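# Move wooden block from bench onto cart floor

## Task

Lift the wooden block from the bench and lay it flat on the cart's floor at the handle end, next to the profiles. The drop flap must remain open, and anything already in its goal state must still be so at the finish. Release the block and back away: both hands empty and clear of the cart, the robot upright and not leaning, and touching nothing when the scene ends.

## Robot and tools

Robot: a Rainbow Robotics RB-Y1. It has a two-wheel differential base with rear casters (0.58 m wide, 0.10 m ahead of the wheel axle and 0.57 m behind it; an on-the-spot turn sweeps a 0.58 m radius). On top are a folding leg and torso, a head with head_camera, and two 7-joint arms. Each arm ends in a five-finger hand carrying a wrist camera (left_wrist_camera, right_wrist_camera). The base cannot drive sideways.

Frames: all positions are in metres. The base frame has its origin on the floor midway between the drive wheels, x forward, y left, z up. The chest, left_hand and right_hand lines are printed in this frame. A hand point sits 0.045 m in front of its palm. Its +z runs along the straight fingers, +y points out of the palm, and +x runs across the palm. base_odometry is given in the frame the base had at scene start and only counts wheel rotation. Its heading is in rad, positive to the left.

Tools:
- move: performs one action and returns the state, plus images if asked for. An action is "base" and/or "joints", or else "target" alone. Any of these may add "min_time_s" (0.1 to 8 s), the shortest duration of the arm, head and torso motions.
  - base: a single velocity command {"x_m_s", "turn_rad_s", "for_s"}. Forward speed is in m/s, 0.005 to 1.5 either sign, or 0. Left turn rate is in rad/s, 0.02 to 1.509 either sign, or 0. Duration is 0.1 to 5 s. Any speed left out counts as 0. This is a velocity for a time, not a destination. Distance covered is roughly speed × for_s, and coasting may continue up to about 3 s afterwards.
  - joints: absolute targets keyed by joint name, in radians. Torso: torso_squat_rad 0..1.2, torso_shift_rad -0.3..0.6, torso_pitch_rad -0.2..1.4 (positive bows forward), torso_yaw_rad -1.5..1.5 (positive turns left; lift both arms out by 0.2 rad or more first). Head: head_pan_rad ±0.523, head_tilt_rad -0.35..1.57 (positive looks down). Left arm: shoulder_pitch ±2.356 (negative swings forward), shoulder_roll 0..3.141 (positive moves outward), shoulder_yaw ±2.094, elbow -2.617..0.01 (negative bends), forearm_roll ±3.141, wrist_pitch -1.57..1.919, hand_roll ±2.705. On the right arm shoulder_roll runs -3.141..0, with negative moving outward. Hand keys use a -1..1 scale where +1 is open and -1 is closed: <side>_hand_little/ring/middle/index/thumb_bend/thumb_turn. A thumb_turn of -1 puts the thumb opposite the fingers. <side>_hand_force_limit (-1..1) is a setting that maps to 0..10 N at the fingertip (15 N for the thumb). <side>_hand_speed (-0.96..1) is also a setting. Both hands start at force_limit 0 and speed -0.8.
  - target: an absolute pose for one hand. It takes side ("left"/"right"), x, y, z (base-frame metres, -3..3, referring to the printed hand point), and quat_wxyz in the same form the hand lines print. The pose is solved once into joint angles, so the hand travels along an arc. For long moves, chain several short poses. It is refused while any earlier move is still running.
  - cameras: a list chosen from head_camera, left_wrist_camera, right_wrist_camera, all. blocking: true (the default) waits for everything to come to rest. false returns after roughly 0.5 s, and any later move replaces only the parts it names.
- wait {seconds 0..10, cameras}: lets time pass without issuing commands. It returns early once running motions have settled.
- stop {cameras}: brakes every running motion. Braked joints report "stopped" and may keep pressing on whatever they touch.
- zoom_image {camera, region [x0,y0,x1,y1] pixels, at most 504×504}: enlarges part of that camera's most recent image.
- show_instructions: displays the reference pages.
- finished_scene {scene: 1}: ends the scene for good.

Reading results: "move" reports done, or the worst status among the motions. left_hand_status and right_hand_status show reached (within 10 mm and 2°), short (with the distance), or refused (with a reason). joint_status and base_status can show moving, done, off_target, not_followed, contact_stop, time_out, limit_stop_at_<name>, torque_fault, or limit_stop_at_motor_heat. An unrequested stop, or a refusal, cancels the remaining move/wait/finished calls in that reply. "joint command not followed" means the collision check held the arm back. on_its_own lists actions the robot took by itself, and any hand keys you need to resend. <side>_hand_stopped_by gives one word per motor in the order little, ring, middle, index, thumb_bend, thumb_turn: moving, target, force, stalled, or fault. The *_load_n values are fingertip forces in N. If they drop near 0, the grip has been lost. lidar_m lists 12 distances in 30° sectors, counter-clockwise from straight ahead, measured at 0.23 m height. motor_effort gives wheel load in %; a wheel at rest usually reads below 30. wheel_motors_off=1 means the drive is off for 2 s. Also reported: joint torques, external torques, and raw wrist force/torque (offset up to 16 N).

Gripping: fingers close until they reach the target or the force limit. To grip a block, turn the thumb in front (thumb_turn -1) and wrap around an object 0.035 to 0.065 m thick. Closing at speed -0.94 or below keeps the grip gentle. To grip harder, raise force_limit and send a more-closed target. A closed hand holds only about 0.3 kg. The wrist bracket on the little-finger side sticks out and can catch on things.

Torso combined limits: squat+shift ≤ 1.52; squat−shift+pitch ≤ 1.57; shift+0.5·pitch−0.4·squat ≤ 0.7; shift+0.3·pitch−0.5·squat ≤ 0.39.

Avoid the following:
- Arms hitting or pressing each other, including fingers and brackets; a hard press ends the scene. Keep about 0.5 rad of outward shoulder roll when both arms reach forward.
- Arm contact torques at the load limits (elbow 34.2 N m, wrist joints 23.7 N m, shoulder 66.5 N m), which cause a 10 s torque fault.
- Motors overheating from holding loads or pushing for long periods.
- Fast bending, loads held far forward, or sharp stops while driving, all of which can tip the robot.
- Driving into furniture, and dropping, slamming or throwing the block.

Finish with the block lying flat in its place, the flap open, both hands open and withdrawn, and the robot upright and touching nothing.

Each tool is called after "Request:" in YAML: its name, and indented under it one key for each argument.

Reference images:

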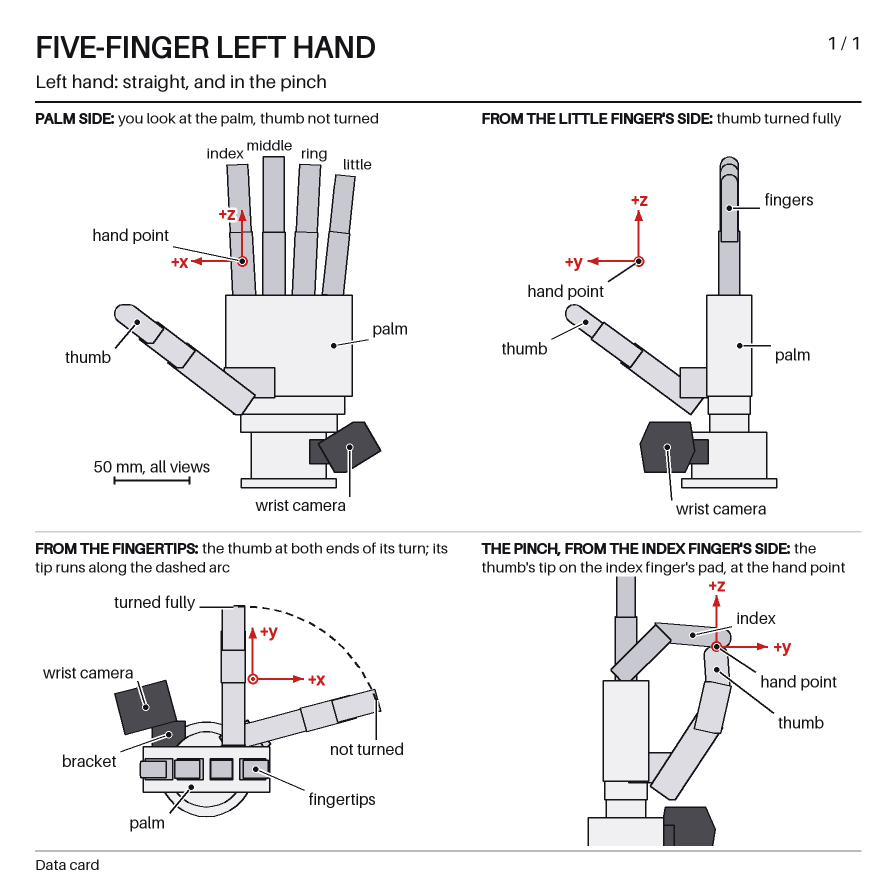

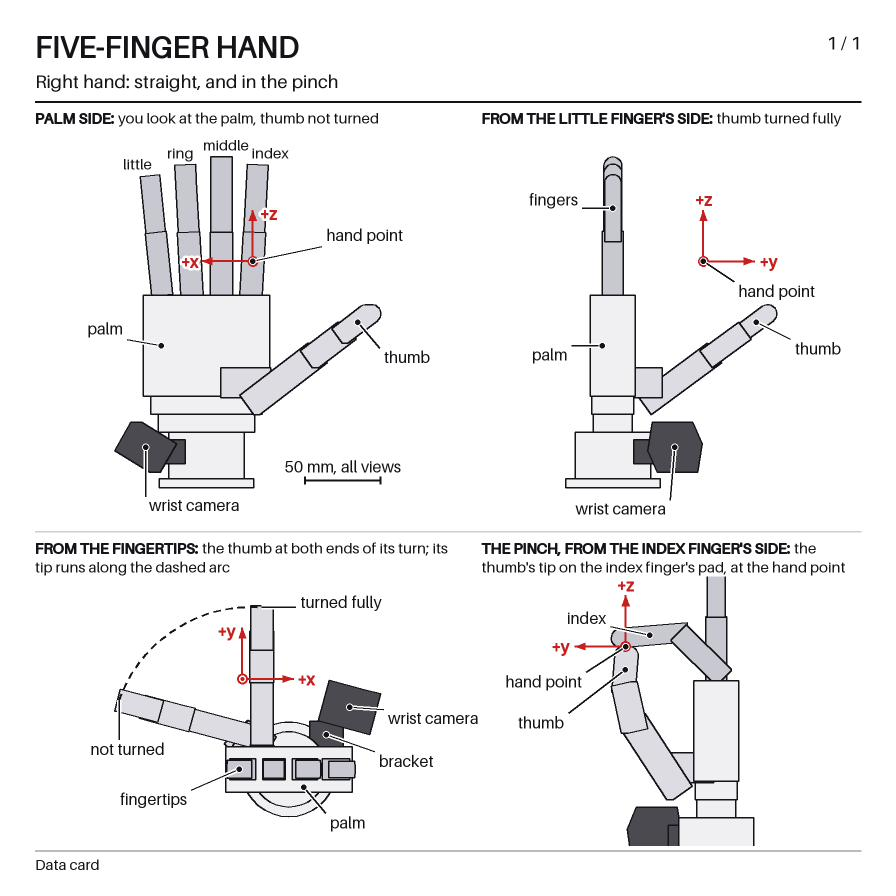

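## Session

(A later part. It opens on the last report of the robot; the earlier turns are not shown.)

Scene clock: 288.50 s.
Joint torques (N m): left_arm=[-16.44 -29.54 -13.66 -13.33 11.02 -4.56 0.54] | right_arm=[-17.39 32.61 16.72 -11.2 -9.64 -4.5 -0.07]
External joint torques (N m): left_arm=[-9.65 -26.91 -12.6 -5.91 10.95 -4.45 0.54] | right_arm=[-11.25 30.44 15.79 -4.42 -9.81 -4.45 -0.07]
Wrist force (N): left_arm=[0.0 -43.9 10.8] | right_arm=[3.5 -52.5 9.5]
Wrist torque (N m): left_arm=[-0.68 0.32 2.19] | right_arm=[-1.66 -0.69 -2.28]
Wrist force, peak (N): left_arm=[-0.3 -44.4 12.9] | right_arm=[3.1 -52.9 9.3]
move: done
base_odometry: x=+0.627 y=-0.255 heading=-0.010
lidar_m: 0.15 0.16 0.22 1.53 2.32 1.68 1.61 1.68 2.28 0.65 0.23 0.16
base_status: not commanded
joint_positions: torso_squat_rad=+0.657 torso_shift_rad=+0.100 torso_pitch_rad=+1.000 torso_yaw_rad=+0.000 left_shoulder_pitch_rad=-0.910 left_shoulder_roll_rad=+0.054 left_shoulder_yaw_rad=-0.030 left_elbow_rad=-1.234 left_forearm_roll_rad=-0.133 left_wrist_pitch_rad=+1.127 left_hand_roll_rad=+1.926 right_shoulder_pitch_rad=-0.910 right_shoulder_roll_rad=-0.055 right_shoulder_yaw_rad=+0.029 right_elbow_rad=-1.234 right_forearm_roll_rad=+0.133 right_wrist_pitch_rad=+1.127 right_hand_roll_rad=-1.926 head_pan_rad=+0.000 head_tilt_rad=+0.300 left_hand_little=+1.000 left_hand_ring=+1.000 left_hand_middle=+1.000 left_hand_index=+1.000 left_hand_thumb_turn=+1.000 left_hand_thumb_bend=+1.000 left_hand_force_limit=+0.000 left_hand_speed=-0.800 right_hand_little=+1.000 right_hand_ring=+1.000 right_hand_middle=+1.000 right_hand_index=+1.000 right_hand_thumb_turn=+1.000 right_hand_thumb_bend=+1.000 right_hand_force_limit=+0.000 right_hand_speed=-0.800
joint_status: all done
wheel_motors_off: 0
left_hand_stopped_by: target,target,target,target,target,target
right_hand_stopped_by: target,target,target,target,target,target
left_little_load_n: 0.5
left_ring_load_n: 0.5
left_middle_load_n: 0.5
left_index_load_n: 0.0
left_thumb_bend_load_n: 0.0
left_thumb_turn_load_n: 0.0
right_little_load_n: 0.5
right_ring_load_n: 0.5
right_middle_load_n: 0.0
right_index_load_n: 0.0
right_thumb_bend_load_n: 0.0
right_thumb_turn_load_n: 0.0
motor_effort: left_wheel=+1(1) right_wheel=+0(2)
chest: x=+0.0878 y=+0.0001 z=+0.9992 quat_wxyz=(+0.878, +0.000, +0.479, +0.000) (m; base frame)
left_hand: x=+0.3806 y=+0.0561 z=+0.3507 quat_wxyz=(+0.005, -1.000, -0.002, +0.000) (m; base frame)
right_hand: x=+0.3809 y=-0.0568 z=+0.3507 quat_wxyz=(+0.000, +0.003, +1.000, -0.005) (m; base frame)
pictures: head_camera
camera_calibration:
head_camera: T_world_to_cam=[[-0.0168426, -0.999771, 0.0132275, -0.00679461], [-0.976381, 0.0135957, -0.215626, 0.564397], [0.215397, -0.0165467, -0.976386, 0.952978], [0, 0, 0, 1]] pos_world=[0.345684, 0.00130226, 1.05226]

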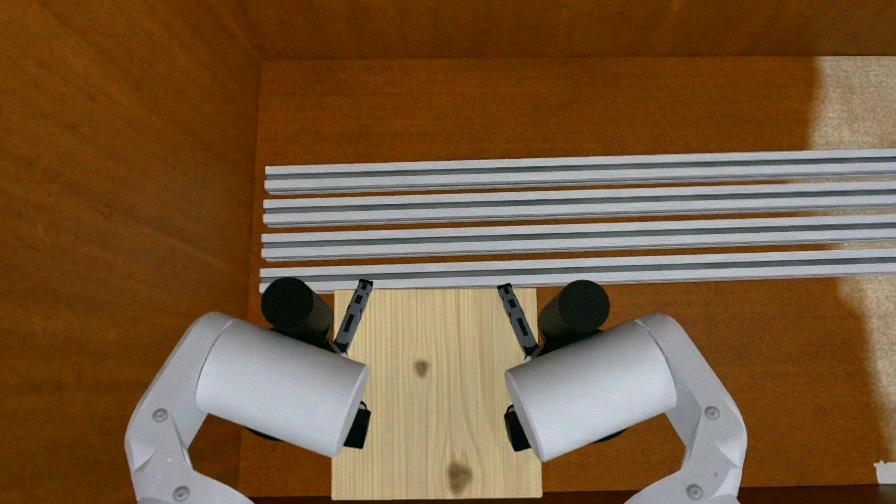

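Request:
move:
  joints: {"torso_squat_rad": 0.666, "torso_shift_rad": 0.1}
  min_time_s: 0.8
  cameras: ["head_camera"]

Request:
zoom_image:
  camera: "head_camera"
  region: [250, 240, 600, 504]

Scene clock: 291.47 s.
Joint torques (N m): left_arm=[-17.07 -29.43 -13.85 -13.33 11 -4.37 0.67] | right_arm=[-17.45 32.81 16.65 -10.97 -9.69 -4.55 -0.4]
External joint torques (N m): left_arm=[-10.28 -26.8 -12.79 -5.92 10.93 -4.26 0.67] | right_arm=[-11.31 30.64 15.72 -4.2 -9.87 -4.5 -0.4]
Wrist force (N): left_arm=[-0.6 -43.6 13.9] | right_arm=[3.9 -51.9 9.6]
Wrist torque (N m): left_arm=[-0.82 0.56 2.24] | right_arm=[-1.57 -0.73 -2.40]
Wrist force, peak (N): left_arm=[-0.6 -43.6 13.9] | right_arm=[3.4 -52.6 9.7]
move: done
base_odometry: x=+0.627 y=-0.255 heading=-0.010
lidar_m: 0.15 0.16 0.24 1.53 2.31 1.68 1.61 1.69 2.29 0.64 0.23 0.17
base_status: not commanded
joint_positions: torso_squat_rad=+0.666 torso_shift_rad=+0.100 torso_pitch_rad=+1.000 torso_yaw_rad=+0.000 left_shoulder_pitch_rad=-0.910 left_shoulder_roll_rad=+0.054 left_shoulder_yaw_rad=-0.030 left_elbow_rad=-1.234 left_forearm_roll_rad=-0.133 left_wrist_pitch_rad=+1.127 left_hand_roll_rad=+1.926 right_shoulder_pitch_rad=-0.910 right_shoulder_roll_rad=-0.055 right_shoulder_yaw_rad=+0.029 right_elbow_rad=-1.234 right_forearm_roll_rad=+0.133 right_wrist_pitch_rad=+1.127 right_hand_roll_rad=-1.926 head_pan_rad=+0.000 head_tilt_rad=+0.300 left_hand_little=+1.000 left_hand_ring=+1.000 left_hand_middle=+1.000 left_hand_index=+1.000 left_hand_thumb_turn=+1.000 left_hand_thumb_bend=+1.000 left_hand_force_limit=+0.000 left_hand_speed=-0.800 right_hand_little=+1.000 right_hand_ring=+1.000 right_hand_middle=+1.000 right_hand_index=+1.000 right_hand_thumb_turn=+1.000 right_hand_thumb_bend=+1.000 right_hand_force_limit=+0.000 right_hand_speed=-0.800
joint_status: all done
wheel_motors_off: 0
left_hand_stopped_by: target,target,target,target,target,target
right_hand_stopped_by: target,target,target,target,target,target
left_little_load_n: 0.5
left_ring_load_n: 0.5
left_middle_load_n: 0.5
left_index_load_n: 0.0
left_thumb_bend_load_n: 0.0
left_thumb_turn_load_n: 0.0
right_little_load_n: 0.5
right_ring_load_n: 0.5
right_middle_load_n: 0.0
right_index_load_n: 0.0
right_thumb_bend_load_n: 0.0
right_thumb_turn_load_n: 0.0
motor_effort: left_wheel=+0(1) right_wheel=+0(2)
chest: x=+0.0874 y=+0.0001 z=+0.9953 quat_wxyz=(+0.878, +0.000, +0.480, +0.000) (m; base frame)
left_hand: x=+0.3802 y=+0.0561 z=+0.3468 quat_wxyz=(+0.005, -1.000, -0.002, +0.000) (m; base frame)
right_hand: x=+0.3804 y=-0.0568 z=+0.3468 quat_wxyz=(+0.000, +0.003, +1.000, -0.005) (m; base frame)
pictures: head_camera
camera_calibration:
head_camera: T_world_to_cam=[[-0.0168416, -0.999771, 0.0132293, -0.00675038], [-0.976402, 0.013596, -0.215531, 0.56317], [0.215301, -0.016547, -0.976407, 0.94929], [0, 0, 0, 1]] pos_world=[0.345384, 0.00130226, 1.04836]

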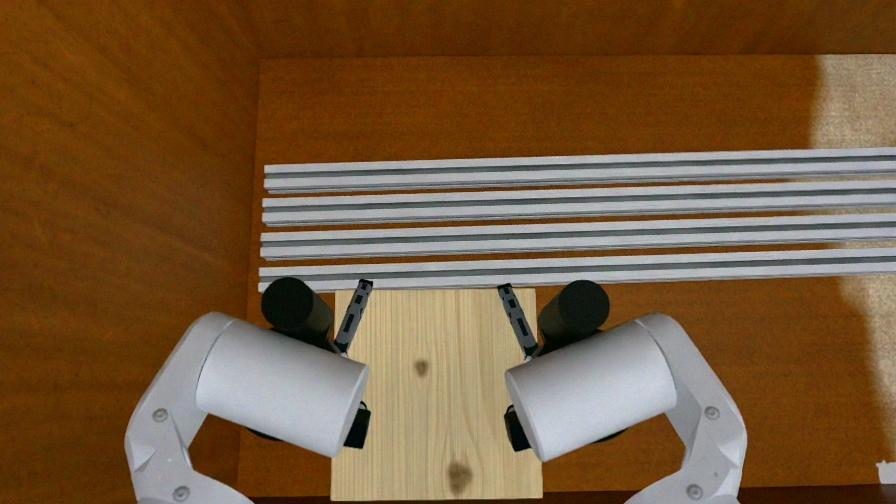

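Scaled by 1.440 from the camera's 896x504 image, which has a finer 1280x720 frame.

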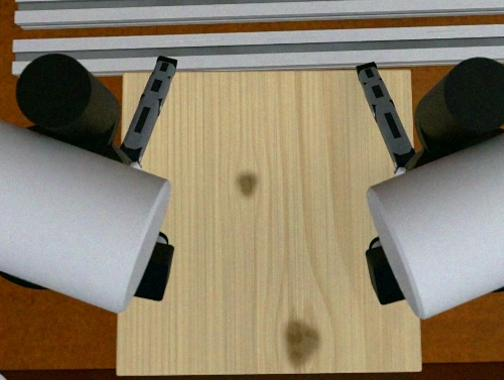

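Request:
move:
  joints: {"left_shoulder_pitch_rad": -0.938, "left_shoulder_roll_rad": 0.0510, "left_shoulder_yaw_rad": -0.0272, "left_elbow_rad": -1.1615, "left_forearm_roll_rad": -0.1297, "left_wrist_pitch_rad": 1.0790, "left_hand_roll_rad": 1.9335, "right_shoulder_pitch_rad": -0.938, "right_shoulder_roll_rad": -0.0510, "right_shoulder_yaw_rad": 0.0272, "right_elbow_rad": -1.1615, "right_forearm_roll_rad": 0.1297, "right_wrist_pitch_rad": 1.0790, "right_hand_roll_rad": -1.9335}
  min_time_s: 1
  cameras: ["head_camera"]

Request:
zoom_image:
  camera: "head_camera"
  region: [250, 240, 600, 504]

Scene clock: 293.83 s.
Joint torques (N m): left_arm=[-9.34 -29.14 -9.63 0.86 12.4 -9.84 1.3] | right_arm=[-9.94 30.77 12.09 2.05 -10.6 -10.66 -0.31]
External joint torques (N m): left_arm=[-2.15 -26.61 -8.66 8.1 12.33 -9.72 1.3] | right_arm=[-3.41 28.68 11.22 8.66 -10.78 -10.59 -0.31]
Wrist force (N): left_arm=[-12.5 -58.5 -87.0] | right_arm=[21.0 -65.4 -97.8]
Wrist torque (N m): left_arm=[4.87 -3.73 2.55] | right_arm=[4.49 2.68 -1.25]
Wrist force, peak (N): left_arm=[-14.8 -59.0 -89.8] | right_arm=[23.2 -65.6 -100.1]
move: done
base_odometry: x=+0.627 y=-0.255 heading=-0.010
lidar_m: 0.15 0.17 0.23 1.53 2.32 1.68 1.61 1.69 2.28 0.66 0.24 0.17
base_status: not commanded
joint_positions: torso_squat_rad=+0.666 torso_shift_rad=+0.098 torso_pitch_rad=+0.994 torso_yaw_rad=+0.000 left_shoulder_pitch_rad=-0.937 left_shoulder_roll_rad=+0.058 left_shoulder_yaw_rad=-0.025 left_elbow_rad=-1.164 left_forearm_roll_rad=-0.133 left_wrist_pitch_rad=+1.081 left_hand_roll_rad=+1.933 right_shoulder_pitch_rad=-0.937 right_shoulder_roll_rad=-0.058 right_shoulder_yaw_rad=+0.025 right_elbow_rad=-1.164 right_forearm_roll_rad=+0.132 right_wrist_pitch_rad=+1.082 right_hand_roll_rad=-1.933 head_pan_rad=+0.000 head_tilt_rad=+0.300 left_hand_little=+1.000 left_hand_ring=+1.000 left_hand_middle=+1.000 left_hand_index=+1.000 left_hand_thumb_turn=+1.000 left_hand_thumb_bend=+1.000 left_hand_force_limit=+0.000 left_hand_speed=-0.800 right_hand_little=+1.000 right_hand_ring=+1.000 right_hand_middle=+1.000 right_hand_index=+1.000 right_hand_thumb_turn=+1.000 right_hand_thumb_bend=+1.000 right_hand_force_limit=+0.000 right_hand_speed=-0.800
joint_status: all done
wheel_motors_off: 0
left_hand_stopped_by: target,target,target,target,target,target
right_hand_stopped_by: target,target,target,target,target,target
left_little_load_n: 1.0
left_ring_load_n: 0.5
left_middle_load_n: -1.5
left_index_load_n: 0.0
left_thumb_bend_load_n: 0.0
left_thumb_turn_load_n: 0.5
right_little_load_n: 0.0
right_ring_load_n: 0.0
right_middle_load_n: 0.0
right_index_load_n: 0.0
right_thumb_bend_load_n: 0.0
right_thumb_turn_load_n: 0.0
motor_effort: left_wheel=+4(4) right_wheel=+0(3)
chest: x=+0.0852 y=+0.0001 z=+0.9967 quat_wxyz=(+0.879, +0.000, +0.477, +0.000) (m; base frame)
left_hand: x=+0.3828 y=+0.0559 z=+0.3405 quat_wxyz=(+0.005, -1.000, -0.002, -0.004) (m; base frame)
right_hand: x=+0.3827 y=-0.0563 z=+0.3404 quat_wxyz=(+0.004, +0.002, +1.000, -0.005) (m; base frame)
pictures: head_camera
camera_calibration:
head_camera: T_world_to_cam=[[-0.0169177, -0.999771, 0.0131325, -0.00670362], [-0.975147, 0.0135962, -0.221141, 0.566717], [0.220912, -0.0165473, -0.975153, 0.94937], [0, 0, 0, 1]] pos_world=[0.342792, 0.00130225, 1.05119]

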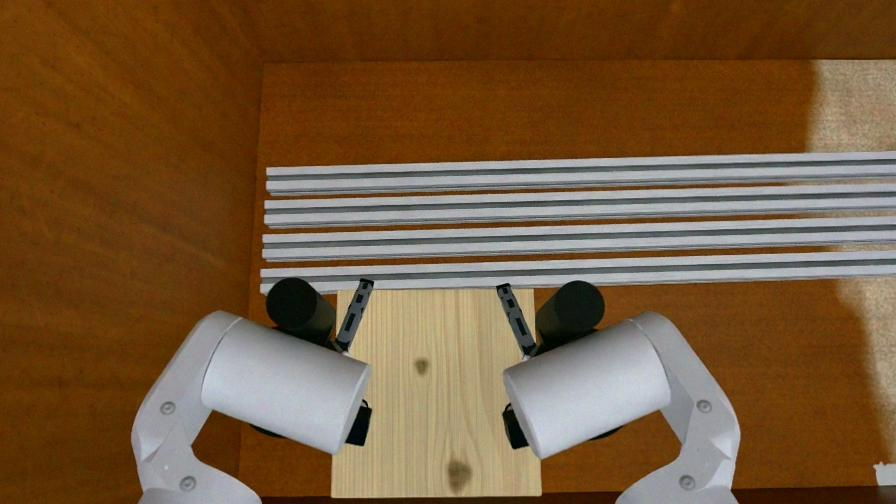

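Scaled by 1.440 from the camera's 896x504 image, which has a finer 1280x720 frame.

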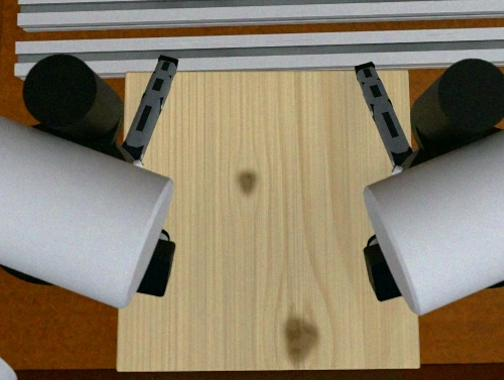

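Request:
move:
  joints: {"torso_squat_rad": 0.652, "torso_shift_rad": 0.1}
  min_time_s: 0.8
  cameras: ["head_camera"]

Request:
zoom_image:
  camera: "head_camera"
  region: [250, 240, 600, 504]

Scene clock: 295.37 s.
Joint torques (N m): left_arm=[-9.78 -29.59 -9.41 -7.01 12.16 -3.76 1.27] | right_arm=[-10.29 32.01 12.21 -5.36 -10.46 -3.76 -0.3]
External joint torques (N m): left_arm=[-2.72 -27.02 -8.43 0.18 12.09 -3.65 1.27] | right_arm=[-3.88 29.9 11.34 1.21 -10.63 -3.7 -0.3]
Wrist force (N): left_arm=[1.2 -46.0 -9.3] | right_arm=[2.0 -54.1 -13.4]
Wrist torque (N m): left_arm=[0.53 0.42 2.67] | right_arm=[-0.27 -0.80 -2.38]
Wrist force, peak (N): left_arm=[-12.4 -58.5 -87.4] | right_arm=[21.1 -65.5 -98.2]
move: done
base_odometry: x=+0.627 y=-0.255 heading=-0.010
lidar_m: 0.15 0.16 0.22 1.54 2.32 1.67 1.61 1.68 2.28 0.64 0.23 0.16
base_status: not commanded
joint_positions: torso_squat_rad=+0.652 torso_shift_rad=+0.100 torso_pitch_rad=+0.999 torso_yaw_rad=+0.000 left_shoulder_pitch_rad=-0.937 left_shoulder_roll_rad=+0.058 left_shoulder_yaw_rad=-0.025 left_elbow_rad=-1.162 left_forearm_roll_rad=-0.133 left_wrist_pitch_rad=+1.080 left_hand_roll_rad=+1.933 right_shoulder_pitch_rad=-0.937 right_shoulder_roll_rad=-0.058 right_shoulder_yaw_rad=+0.024 right_elbow_rad=-1.162 right_forearm_roll_rad=+0.132 right_wrist_pitch_rad=+1.080 right_hand_roll_rad=-1.933 head_pan_rad=+0.000 head_tilt_rad=+0.300 left_hand_little=+1.000 left_hand_ring=+1.000 left_hand_middle=+1.000 left_hand_index=+1.000 left_hand_thumb_turn=+1.000 left_hand_thumb_bend=+1.000 left_hand_force_limit=+0.000 left_hand_speed=-0.800 right_hand_little=+1.000 right_hand_ring=+1.000 right_hand_middle=+1.000 right_hand_index=+1.000 right_hand_thumb_turn=+1.000 right_hand_thumb_bend=+1.000 right_hand_force_limit=+0.000 right_hand_speed=-0.800
joint_status: all done
wheel_motors_off: 0
left_hand_stopped_by: target,target,target,target,target,target
right_hand_stopped_by: target,target,target,target,target,target
left_little_load_n: 1.0
left_ring_load_n: 0.5
left_middle_load_n: -0.5
left_index_load_n: 0.0
left_thumb_bend_load_n: 0.0
left_thumb_turn_load_n: 0.0
right_little_load_n: 0.5
right_ring_load_n: 0.5
right_middle_load_n: -0.5
right_index_load_n: 0.0
right_thumb_bend_load_n: 0.0
right_thumb_turn_load_n: 0.0
motor_effort: left_wheel=+3(4) right_wheel=+0(3)
chest: x=+0.0875 y=+0.0001 z=+1.0016 quat_wxyz=(+0.878, +0.000, +0.479, +0.000) (m; base frame)
left_hand: x=+0.3816 y=+0.0561 z=+0.3435 quat_wxyz=(+0.005, -1.000, -0.002, -0.001) (m; base frame)
right_hand: x=+0.3818 y=-0.0565 z=+0.3435 quat_wxyz=(+0.001, +0.002, +1.000, -0.005) (m; base frame)
pictures: head_camera
camera_calibration:
head_camera: T_world_to_cam=[[-0.0168603, -0.999771, 0.013205, -0.00680735], [-0.976093, 0.0135958, -0.216928, 0.565866], [0.216699, -0.0165468, -0.976098, 0.954953], [0, 0, 0, 1]] pos_world=[0.345286, 0.00130226, 1.05497]

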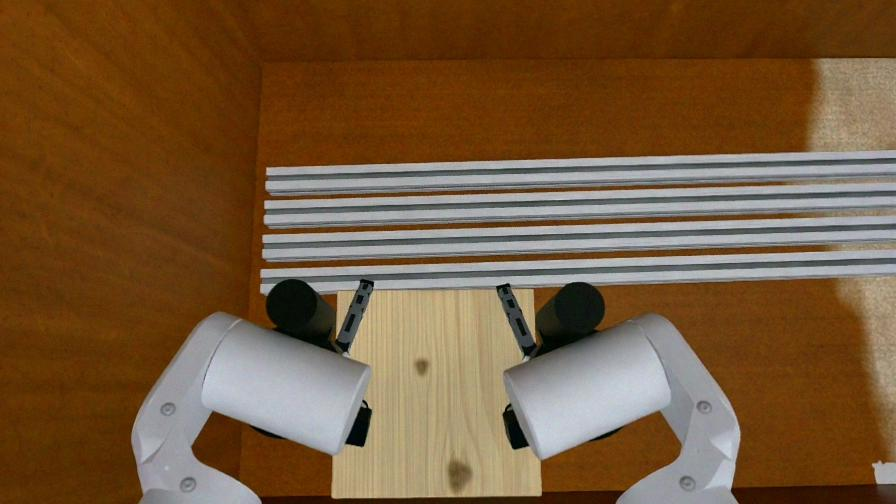

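Scaled by 1.440 from the camera's 896x504 image, which has a finer 1280x720 frame.

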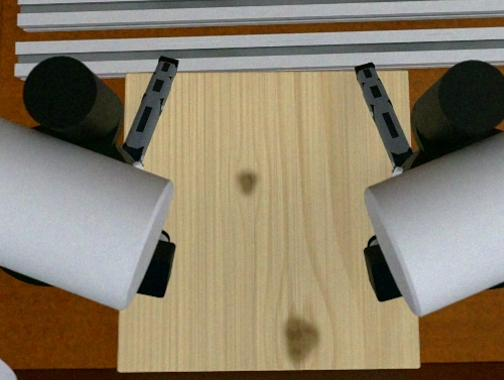

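Request:
move:
  joints: {"left_shoulder_pitch_rad": -0.907, "left_shoulder_roll_rad": 0.0815, "left_shoulder_yaw_rad": 0.029, "left_elbow_rad": -1.2, "left_forearm_roll_rad": -0.093, "left_wrist_pitch_rad": 1.085, "left_hand_roll_rad": 1.837, "right_shoulder_pitch_rad": -0.907, "right_shoulder_roll_rad": -0.0815, "right_shoulder_yaw_rad": -0.029, "right_elbow_rad": -1.2, "right_forearm_roll_rad": 0.093, "right_wrist_pitch_rad": 1.085, "right_hand_roll_rad": -1.837}
  min_time_s: 1.6
  cameras: ["head_camera"]

Request:
zoom_image:
  camera: "head_camera"
  region: [250, 240, 600, 504]

Scene clock: 299.13 s.
Joint torques (N m): left_arm=[-1.5 1.91 2.59 -5.31 -0.34 0.68 -0.05] | right_arm=[-0.65 -4.38 -2.81 -3.32 1.23 1.09 0.13]
External joint torques (N m): left_arm=[5.07 3.42 3.32 1.92 -0.42 0.78 -0.05] | right_arm=[5.26 -5.53 -3.45 3.29 1.08 1.14 0.13]
Wrist force (N): left_arm=[0.1 3.6 -3.0] | right_arm=[5.4 -1.8 -10.7]
Wrist torque (N m): left_arm=[0.11 0.10 -0.05] | right_arm=[-0.56 -0.67 -0.27]
Wrist force, peak (N): left_arm=[1.2 -46.3 -9.4] | right_arm=[2.1 -54.4 -13.3]
move: done
base_odometry: x=+0.627 y=-0.255 heading=-0.010
lidar_m: 0.16 0.16 0.23 1.54 2.31 1.68 1.61 1.69 2.30 0.65 0.23 0.17
base_status: not commanded
joint_positions: torso_squat_rad=+0.652 torso_shift_rad=+0.100 torso_pitch_rad=+0.999 torso_yaw_rad=+0.000 left_shoulder_pitch_rad=-0.908 left_shoulder_roll_rad=+0.081 left_shoulder_yaw_rad=+0.028 left_elbow_rad=-1.201 left_forearm_roll_rad=-0.093 left_wrist_pitch_rad=+1.085 left_hand_roll_rad=+1.837 right_shoulder_pitch_rad=-0.908 right_shoulder_roll_rad=-0.080 right_shoulder_yaw_rad=-0.028 right_elbow_rad=-1.201 right_forearm_roll_rad=+0.093 right_wrist_pitch_rad=+1.085 right_hand_roll_rad=-1.837 head_pan_rad=+0.000 head_tilt_rad=+0.300 left_hand_little=+1.000 left_hand_ring=+1.000 left_hand_middle=+0.999 left_hand_index=+1.000 left_hand_thumb_turn=+1.000 left_hand_thumb_bend=+1.000 left_hand_force_limit=+0.000 left_hand_speed=-0.800 right_hand_little=+1.000 right_hand_ring=+1.000 right_hand_middle=+0.999 right_hand_index=+1.000 right_hand_thumb_turn=+1.000 right_hand_thumb_bend=+1.000 right_hand_force_limit=+0.000 right_hand_speed=-0.800
joint_status: all done
wheel_motors_off: 0
left_hand_stopped_by: target,target,target,target,target,target
right_hand_stopped_by: target,target,target,target,target,target
left_little_load_n: 0.0
left_ring_load_n: 0.0
left_middle_load_n: -6.0
left_index_load_n: 0.0
left_thumb_bend_load_n: 0.0
left_thumb_turn_load_n: 0.0
right_little_load_n: 0.0
right_ring_load_n: 0.0
right_middle_load_n: -7.5
right_index_load_n: 0.0
right_thumb_bend_load_n: 0.0
right_thumb_turn_load_n: 0.0
motor_effort: left_wheel=+3(3) right_wheel=+1(4)
chest: x=+0.0875 y=+0.0001 z=+1.0016 quat_wxyz=(+0.878, +0.000, +0.479, +0.000) (m; base frame)
left_hand: x=+0.3804 y=+0.0798 z=+0.3436 quat_wxyz=(+0.003, -1.000, +0.007, +0.000) (m; base frame)
right_hand: x=+0.3805 y=-0.0792 z=+0.3438 quat_wxyz=(+0.000, -0.007, +1.000, -0.002) (m; base frame)
pictures: head_camera
camera_calibration:
head_camera: T_world_to_cam=[[-0.0168583, -0.999771, 0.0132072, -0.00680727], [-0.976114, 0.013595, -0.216833, 0.565849], [0.216604, -0.0165471, -0.976119, 0.954889], [0, 0, 0, 1]] pos_world=[0.345386, 0.00130226, 1.05487]

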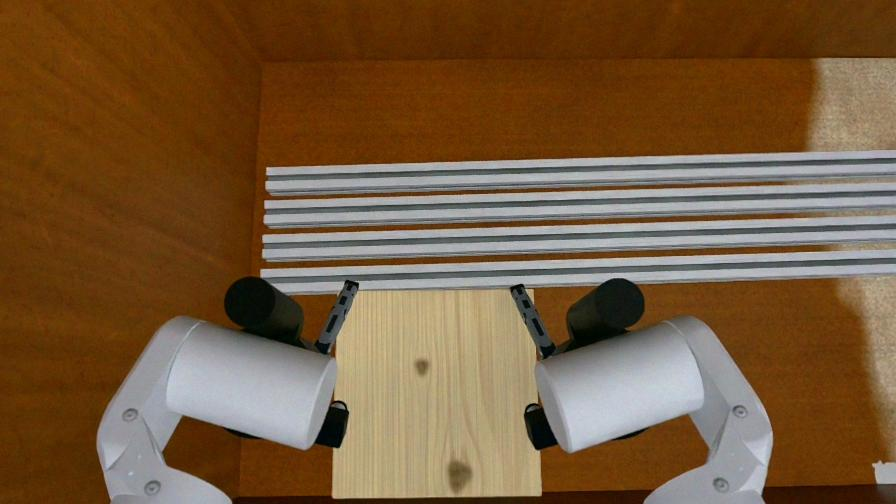

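Scaled by 1.440 from the camera's 896x504 image, which has a finer 1280x720 frame.

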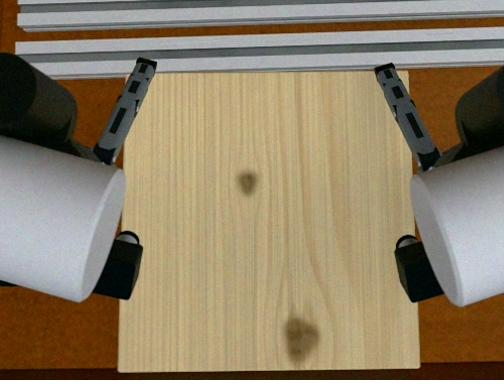

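Request:
move:
  joints: {"torso_squat_rad": 0.35, "torso_shift_rad": 0.05}
  min_time_s: 1.2
  cameras: ["head_camera"]

Request:
zoom_image:
  camera: "head_camera"
  region: [200, 200, 700, 504]

Scene clock: 303.97 s.
Joint torques (N m): left_arm=[-5.06 -0.1 1 -6.95 0.06 -0.11 -0.29] | right_arm=[-5.58 0.55 -0.61 -5.72 0.2 0.08 0.25]
External joint torques (N m): left_arm=[1.46 1.41 1.72 0.28 -0.02 -0.01 -0.29] | right_arm=[0.28 -0.58 -1.23 0.87 0.04 0.12 0.25]
Wrist force (N): left_arm=[-0.7 0.1 3.6] | right_arm=[5.7 -7.5 1.7]
Wrist torque (N m): left_arm=[-0.13 0.15 0.01] | right_arm=[-0.92 -0.80 -0.34]
Wrist force, peak (N): left_arm=[0.2 3.6 -3.5] | right_arm=[5.1 -1.8 -11.6]
move: done
base_odometry: x=+0.627 y=-0.255 heading=-0.010
lidar_m: 0.15 0.17 0.23 1.54 2.31 1.69 1.61 1.68 2.29 0.66 0.22 0.17
base_status: not commanded
joint_positions: torso_squat_rad=+0.350 torso_shift_rad=+0.050 torso_pitch_rad=+1.000 torso_yaw_rad=+0.000 left_shoulder_pitch_rad=-0.907 left_shoulder_roll_rad=+0.081 left_shoulder_yaw_rad=+0.029 left_elbow_rad=-1.200 left_forearm_roll_rad=-0.093 left_wrist_pitch_rad=+1.085 left_hand_roll_rad=+1.837 right_shoulder_pitch_rad=-0.907 right_shoulder_roll_rad=-0.081 right_shoulder_yaw_rad=-0.029 right_elbow_rad=-1.200 right_forearm_roll_rad=+0.093 right_wrist_pitch_rad=+1.085 right_hand_roll_rad=-1.837 head_pan_rad=+0.000 head_tilt_rad=+0.300 left_hand_little=+1.000 left_hand_ring=+1.000 left_hand_middle=+1.000 left_hand_index=+1.000 left_hand_thumb_turn=+1.000 left_hand_thumb_bend=+1.000 left_hand_force_limit=+0.000 left_hand_speed=-0.800 right_hand_little=+1.000 right_hand_ring=+1.000 right_hand_middle=+1.000 right_hand_index=+1.000 right_hand_thumb_turn=+1.000 right_hand_thumb_bend=+1.000 right_hand_force_limit=+0.000 right_hand_speed=-0.800
joint_status: all done
wheel_motors_off: 0
left_hand_stopped_by: target,target,target,target,target,target
right_hand_stopped_by: target,target,target,target,target,target
left_little_load_n: 0.0
left_ring_load_n: 0.0
left_middle_load_n: 0.0
left_index_load_n: 0.0
left_thumb_bend_load_n: 0.0
left_thumb_turn_load_n: 0.0
right_little_load_n: 0.0
right_ring_load_n: 0.0
right_middle_load_n: 0.0
right_index_load_n: -0.5
right_thumb_bend_load_n: 0.0
right_thumb_turn_load_n: 0.0
motor_effort: left_wheel=+2(3) right_wheel=+0(4)
chest: x=+0.0652 y=+0.0001 z=+1.1044 quat_wxyz=(+0.878, +0.000, +0.479, +0.000) (m; base frame)
left_hand: x=+0.3567 y=+0.0805 z=+0.4458 quat_wxyz=(+0.003, -1.000, +0.007, +0.001) (m; base frame)
right_hand: x=+0.3566 y=-0.0805 z=+0.4458 quat_wxyz=(-0.001, -0.007, +1.000, -0.003) (m; base frame)
pictures: head_camera
camera_calibration:
head_camera: T_world_to_cam=[[-0.0168462, -0.999771, 0.0132244, -0.00856338], [-0.976335, 0.0135963, -0.215838, 0.565267], [0.215609, -0.0165475, -0.97634, 1.06054], [0, 0, 0, 1]] pos_world=[0.323084, 0.00130225, 1.15756]

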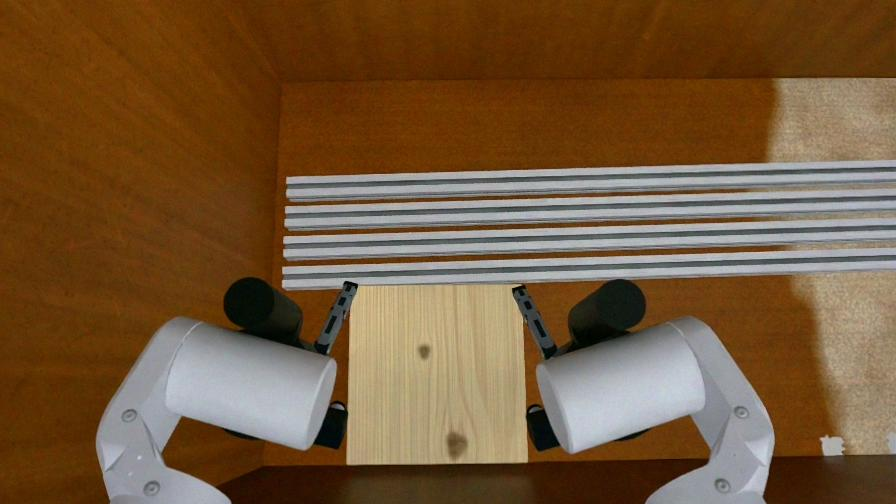

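Scaled by 1.008 from the camera's 896x504 image, which has a finer 1280x720 frame.

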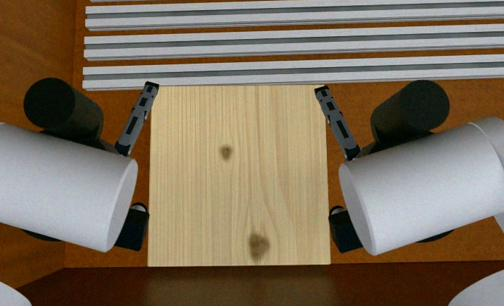

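Request:
move:
  joints: {"torso_squat_rad": 0.0, "torso_shift_rad": 0.05}
  min_time_s: 1.2
  cameras: []

Request:
move:
  joints: {"left_shoulder_pitch_rad": -0.742, "left_shoulder_roll_rad": 0.040, "left_shoulder_yaw_rad": -0.009, "left_elbow_rad": -1.81, "left_forearm_roll_rad": -0.135, "left_wrist_pitch_rad": 1.537, "left_hand_roll_rad": 1.787, "right_shoulder_pitch_rad": -0.742, "right_shoulder_roll_rad": -0.040, "right_shoulder_yaw_rad": 0.009, "right_elbow_rad": -1.81, "right_forearm_roll_rad": 0.135, "right_wrist_pitch_rad": 1.537, "right_hand_roll_rad": -1.787}
  min_time_s: 1.2
  cameras: []

Request:
move:
  joints: {"left_shoulder_pitch_rad": -0.745, "left_shoulder_roll_rad": 0.014, "left_shoulder_yaw_rad": -0.048, "left_elbow_rad": -2.204, "left_forearm_roll_rad": -0.185, "left_wrist_pitch_rad": 1.919, "left_hand_roll_rad": 1.75, "right_shoulder_pitch_rad": -0.745, "right_shoulder_roll_rad": -0.014, "right_shoulder_yaw_rad": 0.048, "right_elbow_rad": -2.204, "right_forearm_roll_rad": 0.185, "right_wrist_pitch_rad": 1.919, "right_hand_roll_rad": -1.75}
  min_time_s: 1.2
  cameras: ["head_camera"]

Request:
zoom_image:
  camera: "head_camera"
  region: [280, 240, 620, 480]

Scene clock: 306.83 s.
Joint torques (N m): left_arm=[-4.9 -0.11 1.63 -7.07 -0.05 -0.04 -0.29] | right_arm=[-5.45 0.17 -0.49 -5.78 0.1 -0.11 0.03]
External joint torques (N m): left_arm=[1.61 1.39 2.35 0.15 -0.13 0.06 -0.29] | right_arm=[0.4 -0.96 -1.11 0.81 -0.06 -0.06 0.03]
Wrist force (N): left_arm=[-0.8 0.1 3.5] | right_arm=[5.9 -7.5 1.4]
Wrist torque (N m): left_arm=[-0.08 0.19 -0.03] | right_arm=[-0.89 -0.83 -0.33]
Wrist force, peak (N): left_arm=[-0.7 -0.1 4.0] | right_arm=[6.2 -7.9 1.5]
move: done
base_odometry: x=+0.627 y=-0.255 heading=-0.010
lidar_m: 0.16 0.15 0.22 1.53 2.31 1.68 1.61 1.68 2.29 0.65 0.23 0.16
base_status: not commanded
joint_positions: torso_squat_rad=+0.000 torso_shift_rad=+0.050 torso_pitch_rad=+1.000 torso_yaw_rad=+0.000 left_shoulder_pitch_rad=-0.907 left_shoulder_roll_rad=+0.081 left_shoulder_yaw_rad=+0.029 left_elbow_rad=-1.200 left_forearm_roll_rad=-0.093 left_wrist_pitch_rad=+1.085 left_hand_roll_rad=+1.837 right_shoulder_pitch_rad=-0.907 right_shoulder_roll_rad=-0.081 right_shoulder_yaw_rad=-0.029 right_elbow_rad=-1.200 right_forearm_roll_rad=+0.093 right_wrist_pitch_rad=+1.085 right_hand_roll_rad=-1.837 head_pan_rad=+0.000 head_tilt_rad=+0.300 left_hand_little=+1.000 left_hand_ring=+1.000 left_hand_middle=+1.000 left_hand_index=+1.000 left_hand_thumb_turn=+1.000 left_hand_thumb_bend=+1.000 left_hand_force_limit=+0.000 left_hand_speed=-0.800 right_hand_little=+1.000 right_hand_ring=+1.000 right_hand_middle=+1.000 right_hand_index=+1.000 right_hand_thumb_turn=+1.000 right_hand_thumb_bend=+1.000 right_hand_force_limit=+0.000 right_hand_speed=-0.800
joint_status: all done
wheel_motors_off: 0
left_hand_stopped_by: target,target,target,target,target,target
right_hand_stopped_by: target,target,target,target,target,target
left_little_load_n: 0.0
left_ring_load_n: 0.0
left_middle_load_n: 0.0
left_index_load_n: 0.0
left_thumb_bend_load_n: -0.5
left_thumb_turn_load_n: 0.0
right_little_load_n: 0.0
right_ring_load_n: 0.0
right_middle_load_n: 0.0
right_index_load_n: 0.0
right_thumb_bend_load_n: 0.0
right_thumb_turn_load_n: 0.0
motor_effort: left_wheel=+1(2) right_wheel=+0(5)
chest: x=+0.0674 y=+0.0001 z=+1.1468 quat_wxyz=(+0.878, +0.000, +0.479, +0.000) (m; base frame)
left_hand: x=+0.3588 y=+0.0806 z=+0.4881 quat_wxyz=(+0.003, -1.000, +0.007, +0.002) (m; base frame)
right_hand: x=+0.3587 y=-0.0805 z=+0.4881 quat_wxyz=(-0.002, -0.007, +1.000, -0.003) (m; base frame)
pictures: none
No camera images: "cameras" was empty.

Scene clock: 308.33 s.
Joint torques (N m): left_arm=[-3.66 -2.43 -2 -8.9 0.14 -0.39 -0.35] | right_arm=[-4.43 2.9 2.79 -7.86 0.16 -0.25 0.21]
External joint torques (N m): left_arm=[1.58 -0.49 -0.83 -0.13 0.09 -0.3 -0.35] | right_arm=[0.1 1.33 1.8 0.17 -0.06 -0.21 0.21]
Wrist force (N): left_arm=[-0.7 -0.1 4.0] | right_arm=[6.5 -7.8 1.5]
Wrist torque (N m): left_arm=[-0.14 0.13 -0.01] | right_arm=[-0.97 -0.96 -0.34]
Wrist force, peak (N): left_arm=[-1.4 -0.7 3.9] | right_arm=[6.7 -8.5 1.6]
move: done
base_odometry: x=+0.627 y=-0.255 heading=-0.010
lidar_m: 0.15 0.16 0.23 1.53 2.30 1.68 1.61 1.69 2.29 0.64 0.22 0.17
base_status: not commanded
joint_positions: torso_squat_rad=+0.000 torso_shift_rad=+0.050 torso_pitch_rad=+1.000 torso_yaw_rad=+0.000 left_shoulder_pitch_rad=-0.742 left_shoulder_roll_rad=+0.040 left_shoulder_yaw_rad=-0.009 left_elbow_rad=-1.810 left_forearm_roll_rad=-0.135 left_wrist_pitch_rad=+1.537 left_hand_roll_rad=+1.787 right_shoulder_pitch_rad=-0.742 right_shoulder_roll_rad=-0.040 right_shoulder_yaw_rad=+0.009 right_elbow_rad=-1.810 right_forearm_roll_rad=+0.135 right_wrist_pitch_rad=+1.537 right_hand_roll_rad=-1.787 head_pan_rad=+0.000 head_tilt_rad=+0.300 left_hand_little=+1.000 left_hand_ring=+1.000 left_hand_middle=+1.000 left_hand_index=+1.000 left_hand_thumb_turn=+1.000 left_hand_thumb_bend=+1.000 left_hand_force_limit=+0.000 left_hand_speed=-0.800 right_hand_little=+1.000 right_hand_ring=+1.000 right_hand_middle=+1.000 right_hand_index=+1.000 right_hand_thumb_turn=+1.000 right_hand_thumb_bend=+1.000 right_hand_force_limit=+0.000 right_hand_speed=-0.800
joint_status: all done
wheel_motors_off: 0
left_hand_stopped_by: target,target,target,target,target,target
right_hand_stopped_by: target,target,target,target,target,target
left_little_load_n: 0.0
left_ring_load_n: 0.0
left_middle_load_n: 0.0
left_index_load_n: 0.0
left_thumb_bend_load_n: 0.0
left_thumb_turn_load_n: 0.0
right_little_load_n: 0.0
right_ring_load_n: 0.0
right_middle_load_n: 0.0
right_index_load_n: -0.5
right_thumb_bend_load_n: -0.5
right_thumb_turn_load_n: 0.0
motor_effort: left_wheel=+1(1) right_wheel=-1(4)
chest: x=+0.0674 y=+0.0001 z=+1.1468 quat_wxyz=(+0.878, +0.000, +0.479, +0.000) (m; base frame)
left_hand: x=+0.3590 y=+0.0859 z=+0.5984 quat_wxyz=(+0.011, -1.000, +0.004, +0.002) (m; base frame)
right_hand: x=+0.3589 y=-0.0860 z=+0.5983 quat_wxyz=(-0.002, -0.004, +1.000, -0.012) (m; base frame)
pictures: none
No camera images: "cameras" was empty.

Scene clock: 309.83 s.
Joint torques (N m): left_arm=[-4.7 -2.49 -2.43 -9.01 -0.1 -0.34 -0.32] | right_arm=[-5.88 3.72 3.42 -7.81 0.21 -0.2 0.23]
External joint torques (N m): left_arm=[0.63 -0.23 -1.03 -0.27 -0.15 -0.22 -0.32] | right_arm=[-1.26 1.82 2.21 0.19 0 -0.13 0.23]
Wrist force (N): left_arm=[-0.8 0.0 3.7] | right_arm=[6.5 -7.7 1.9]
Wrist torque (N m): left_arm=[-0.12 0.13 -0.05] | right_arm=[-0.95 -0.93 -0.32]
Wrist force, peak (N): left_arm=[-0.9 0.2 4.3] | right_arm=[6.9 -7.8 1.8]
move: done
base_odometry: x=+0.627 y=-0.255 heading=-0.010
lidar_m: 0.15 0.16 0.22 1.54 2.31 1.68 1.61 1.69 2.28 0.65 0.23 0.16
base_status: not commanded
joint_positions: torso_squat_rad=+0.000 torso_shift_rad=+0.050 torso_pitch_rad=+1.000 torso_yaw_rad=+0.000 left_shoulder_pitch_rad=-0.745 left_shoulder_roll_rad=+0.014 left_shoulder_yaw_rad=-0.048 left_elbow_rad=-2.204 left_forearm_roll_rad=-0.185 left_wrist_pitch_rad=+1.919 left_hand_roll_rad=+1.750 right_shoulder_pitch_rad=-0.745 right_shoulder_roll_rad=-0.014 right_shoulder_yaw_rad=+0.048 right_elbow_rad=-2.204 right_forearm_roll_rad=+0.185 right_wrist_pitch_rad=+1.919 right_hand_roll_rad=-1.750 head_pan_rad=+0.000 head_tilt_rad=+0.300 left_hand_little=+1.000 left_hand_ring=+1.000 left_hand_middle=+1.000 left_hand_index=+1.000 left_hand_thumb_turn=+1.000 left_hand_thumb_bend=+1.000 left_hand_force_limit=+0.000 left_hand_speed=-0.800 right_hand_little=+1.000 right_hand_ring=+1.000 right_hand_middle=+1.000 right_hand_index=+1.000 right_hand_thumb_turn=+1.000 right_hand_thumb_bend=+1.000 right_hand_force_limit=+0.000 right_hand_speed=-0.800
joint_status: all done
wheel_motors_off: 0
left_hand_stopped_by: target,target,target,target,target,target
right_hand_stopped_by: target,target,target,target,target,target
left_little_load_n: 0.0
left_ring_load_n: 0.0
left_middle_load_n: 0.0
left_index_load_n: 0.0
left_thumb_bend_load_n: 0.0
left_thumb_turn_load_n: 0.0
right_little_load_n: 0.0
right_ring_load_n: 0.0
right_middle_load_n: 0.0
right_index_load_n: 0.0
right_thumb_bend_load_n: 0.0
right_thumb_turn_load_n: 0.0
motor_effort: left_wheel=+0(2) right_wheel=-1(3)
chest: x=+0.0674 y=+0.0001 z=+1.1468 quat_wxyz=(+0.878, +0.000, +0.479, +0.000) (m; base frame)
left_hand: x=+0.3597 y=+0.0842 z=+0.7016 quat_wxyz=(+0.011, -1.000, +0.004, -0.006) (m; base frame)
right_hand: x=+0.3596 y=-0.0842 z=+0.7016 quat_wxyz=(+0.005, -0.003, +1.000, -0.011) (m; base frame)
pictures: head_camera
camera_calibration:
head_camera: T_world_to_cam=[[-0.0168435, -0.999771, 0.0132256, -0.00908801], [-0.97636, 0.0135954, -0.215721, 0.576413], [0.215492, -0.0165464, -0.976365, 1.10143], [0, 0, 0, 1]] pos_world=[0.325284, 0.00130226, 1.19986]

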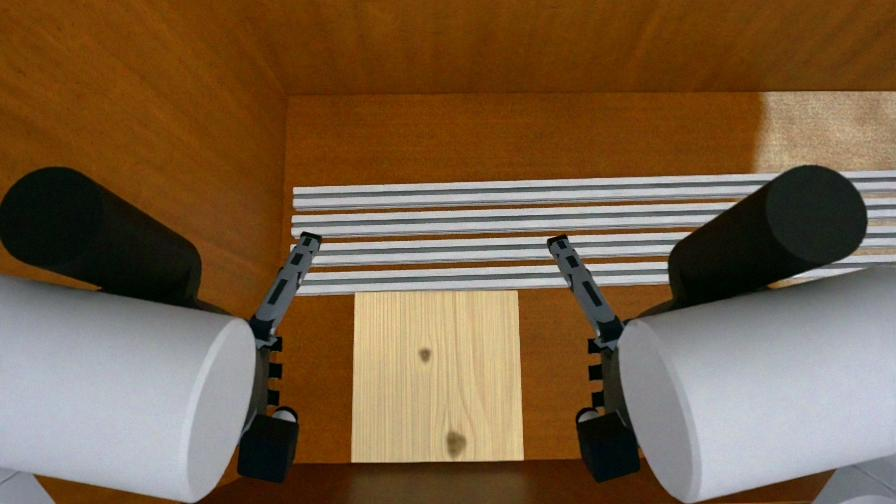

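Scaled by 1.482 from the camera's 896x504 image, which has a finer 1280x720 frame.

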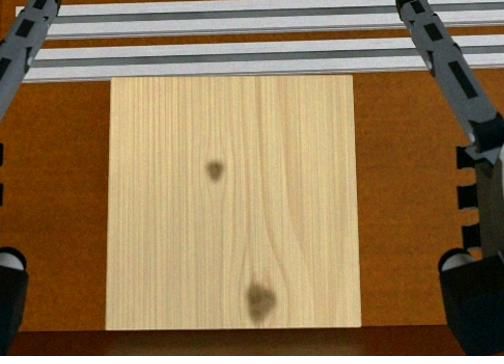

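Request:
move:
  cameras: ["left_wrist_camera", "right_wrist_camera"]

Scene clock: 311.13 s.
Joint torques (N m): left_arm=[-4.34 -3.02 -2.76 -8.89 0.07 -0.46 0] | right_arm=[-5.61 3.54 3.04 -7.95 0.04 -0.22 0.25]
External joint torques (N m): left_arm=[0.98 -0.76 -1.36 -0.16 0.03 -0.34 0] | right_arm=[-0.99 1.64 1.83 0.04 -0.16 -0.15 0.25]
Wrist force (N): left_arm=[-0.9 -0.1 3.7] | right_arm=[6.7 -7.4 1.3]
Wrist torque (N m): left_arm=[-0.15 0.14 -0.06] | right_arm=[-0.86 -0.94 -0.32]
Wrist force, peak (N): left_arm=[-1.1 0.1 3.8] | right_arm=[6.8 -7.7 1.5]
base_odometry: x=+0.627 y=-0.255 heading=-0.010
lidar_m: 0.16 0.17 0.21 1.53 2.31 1.68 1.61 1.68 2.29 0.65 0.23 0.16
base_status: not commanded
joint_positions: torso_squat_rad=+0.000 torso_shift_rad=+0.050 torso_pitch_rad=+1.000 torso_yaw_rad=+0.000 left_shoulder_pitch_rad=-0.745 left_shoulder_roll_rad=+0.014 left_shoulder_yaw_rad=-0.048 left_elbow_rad=-2.204 left_forearm_roll_rad=-0.185 left_wrist_pitch_rad=+1.919 left_hand_roll_rad=+1.750 right_shoulder_pitch_rad=-0.745 right_shoulder_roll_rad=-0.014 right_shoulder_yaw_rad=+0.048 right_elbow_rad=-2.204 right_forearm_roll_rad=+0.185 right_wrist_pitch_rad=+1.919 right_hand_roll_rad=-1.750 head_pan_rad=+0.000 head_tilt_rad=+0.300 left_hand_little=+1.000 left_hand_ring=+1.000 left_hand_middle=+1.000 left_hand_index=+1.000 left_hand_thumb_turn=+1.000 left_hand_thumb_bend=+1.000 left_hand_force_limit=+0.000 left_hand_speed=-0.800 right_hand_little=+1.000 right_hand_ring=+1.000 right_hand_middle=+1.000 right_hand_index=+1.000 right_hand_thumb_turn=+1.000 right_hand_thumb_bend=+1.000 right_hand_force_limit=+0.000 right_hand_speed=-0.800
joint_status: all done
wheel_motors_off: 0
left_hand_stopped_by: target,target,target,target,target,target
right_hand_stopped_by: target,target,target,target,target,target
left_little_load_n: 0.0
left_ring_load_n: 0.0
left_middle_load_n: 0.0
left_index_load_n: 0.0
left_thumb_bend_load_n: 0.0
left_thumb_turn_load_n: 0.0
right_little_load_n: 0.0
right_ring_load_n: 0.0
right_middle_load_n: 0.0
right_index_load_n: 0.0
right_thumb_bend_load_n: 0.0
right_thumb_turn_load_n: 0.0
motor_effort: left_wheel=+1(2) right_wheel=-3(3)
chest: x=+0.0674 y=+0.0001 z=+1.1468 quat_wxyz=(+0.878, +0.000, +0.479, +0.000) (m; base frame)
left_hand: x=+0.3597 y=+0.0842 z=+0.7016 quat_wxyz=(+0.011, -1.000, +0.004, -0.006) (m; base frame)
right_hand: x=+0.3596 y=-0.0842 z=+0.7016 quat_wxyz=(+0.005, -0.003, +1.000, -0.011) (m; base frame)
pictures: left_wrist_camera, right_wrist_camera
camera_calibration:
left_wrist_camera: T_world_to_cam=[[0.222458, 0.974105, 0.0403912, -0.195745], [0.828671, -0.210746, 0.518547, -0.642095], [0.513632, -0.0818839, -0.854095, 0.533946], [0, 0, 0, 1]] pos_world=[0.301379, 0.0990785, 0.796903]
right_wrist_camera: T_world_to_cam=[[-0.237197, 0.971455, 0.00346616, 0.159309], [0.846183, 0.204855, 0.491944, -0.628027], [0.477191, 0.119621, -0.87062, 0.561787], [0, 0, 0, 1]] pos_world=[0.301134, -0.0933086, 0.797505]

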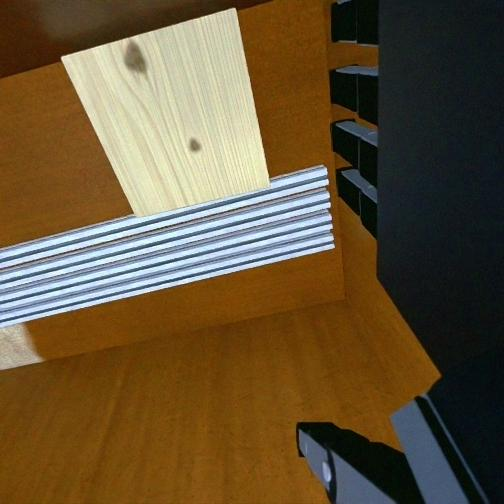

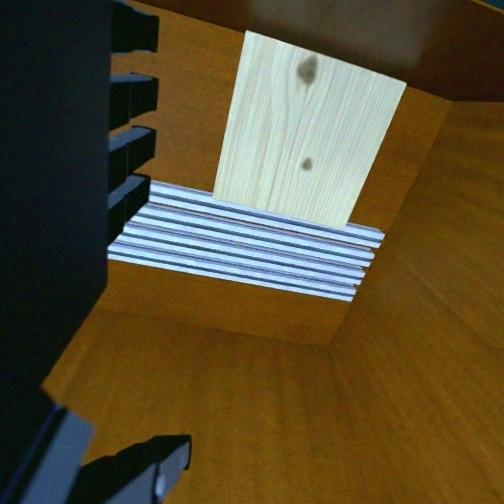

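Request:
zoom_image:
  camera: "left_wrist_camera"
  region: [100, 140, 340, 260]

Request:
zoom_image:
  camera: "right_wrist_camera"
  region: [180, 170, 400, 300]

Scaled by 2.100 from the camera's 504x504 image, which has a finer 720x720 frame.

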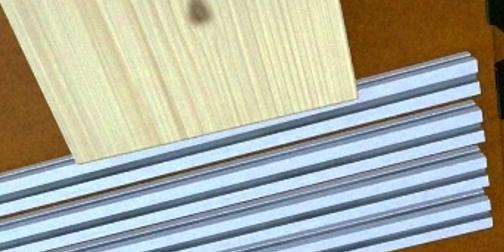

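Scaled by 2.291 from the camera's 504x504 image, which has a finer 720x720 frame.

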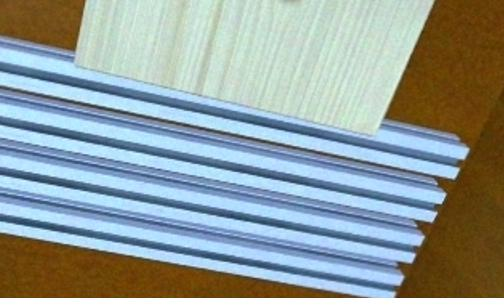

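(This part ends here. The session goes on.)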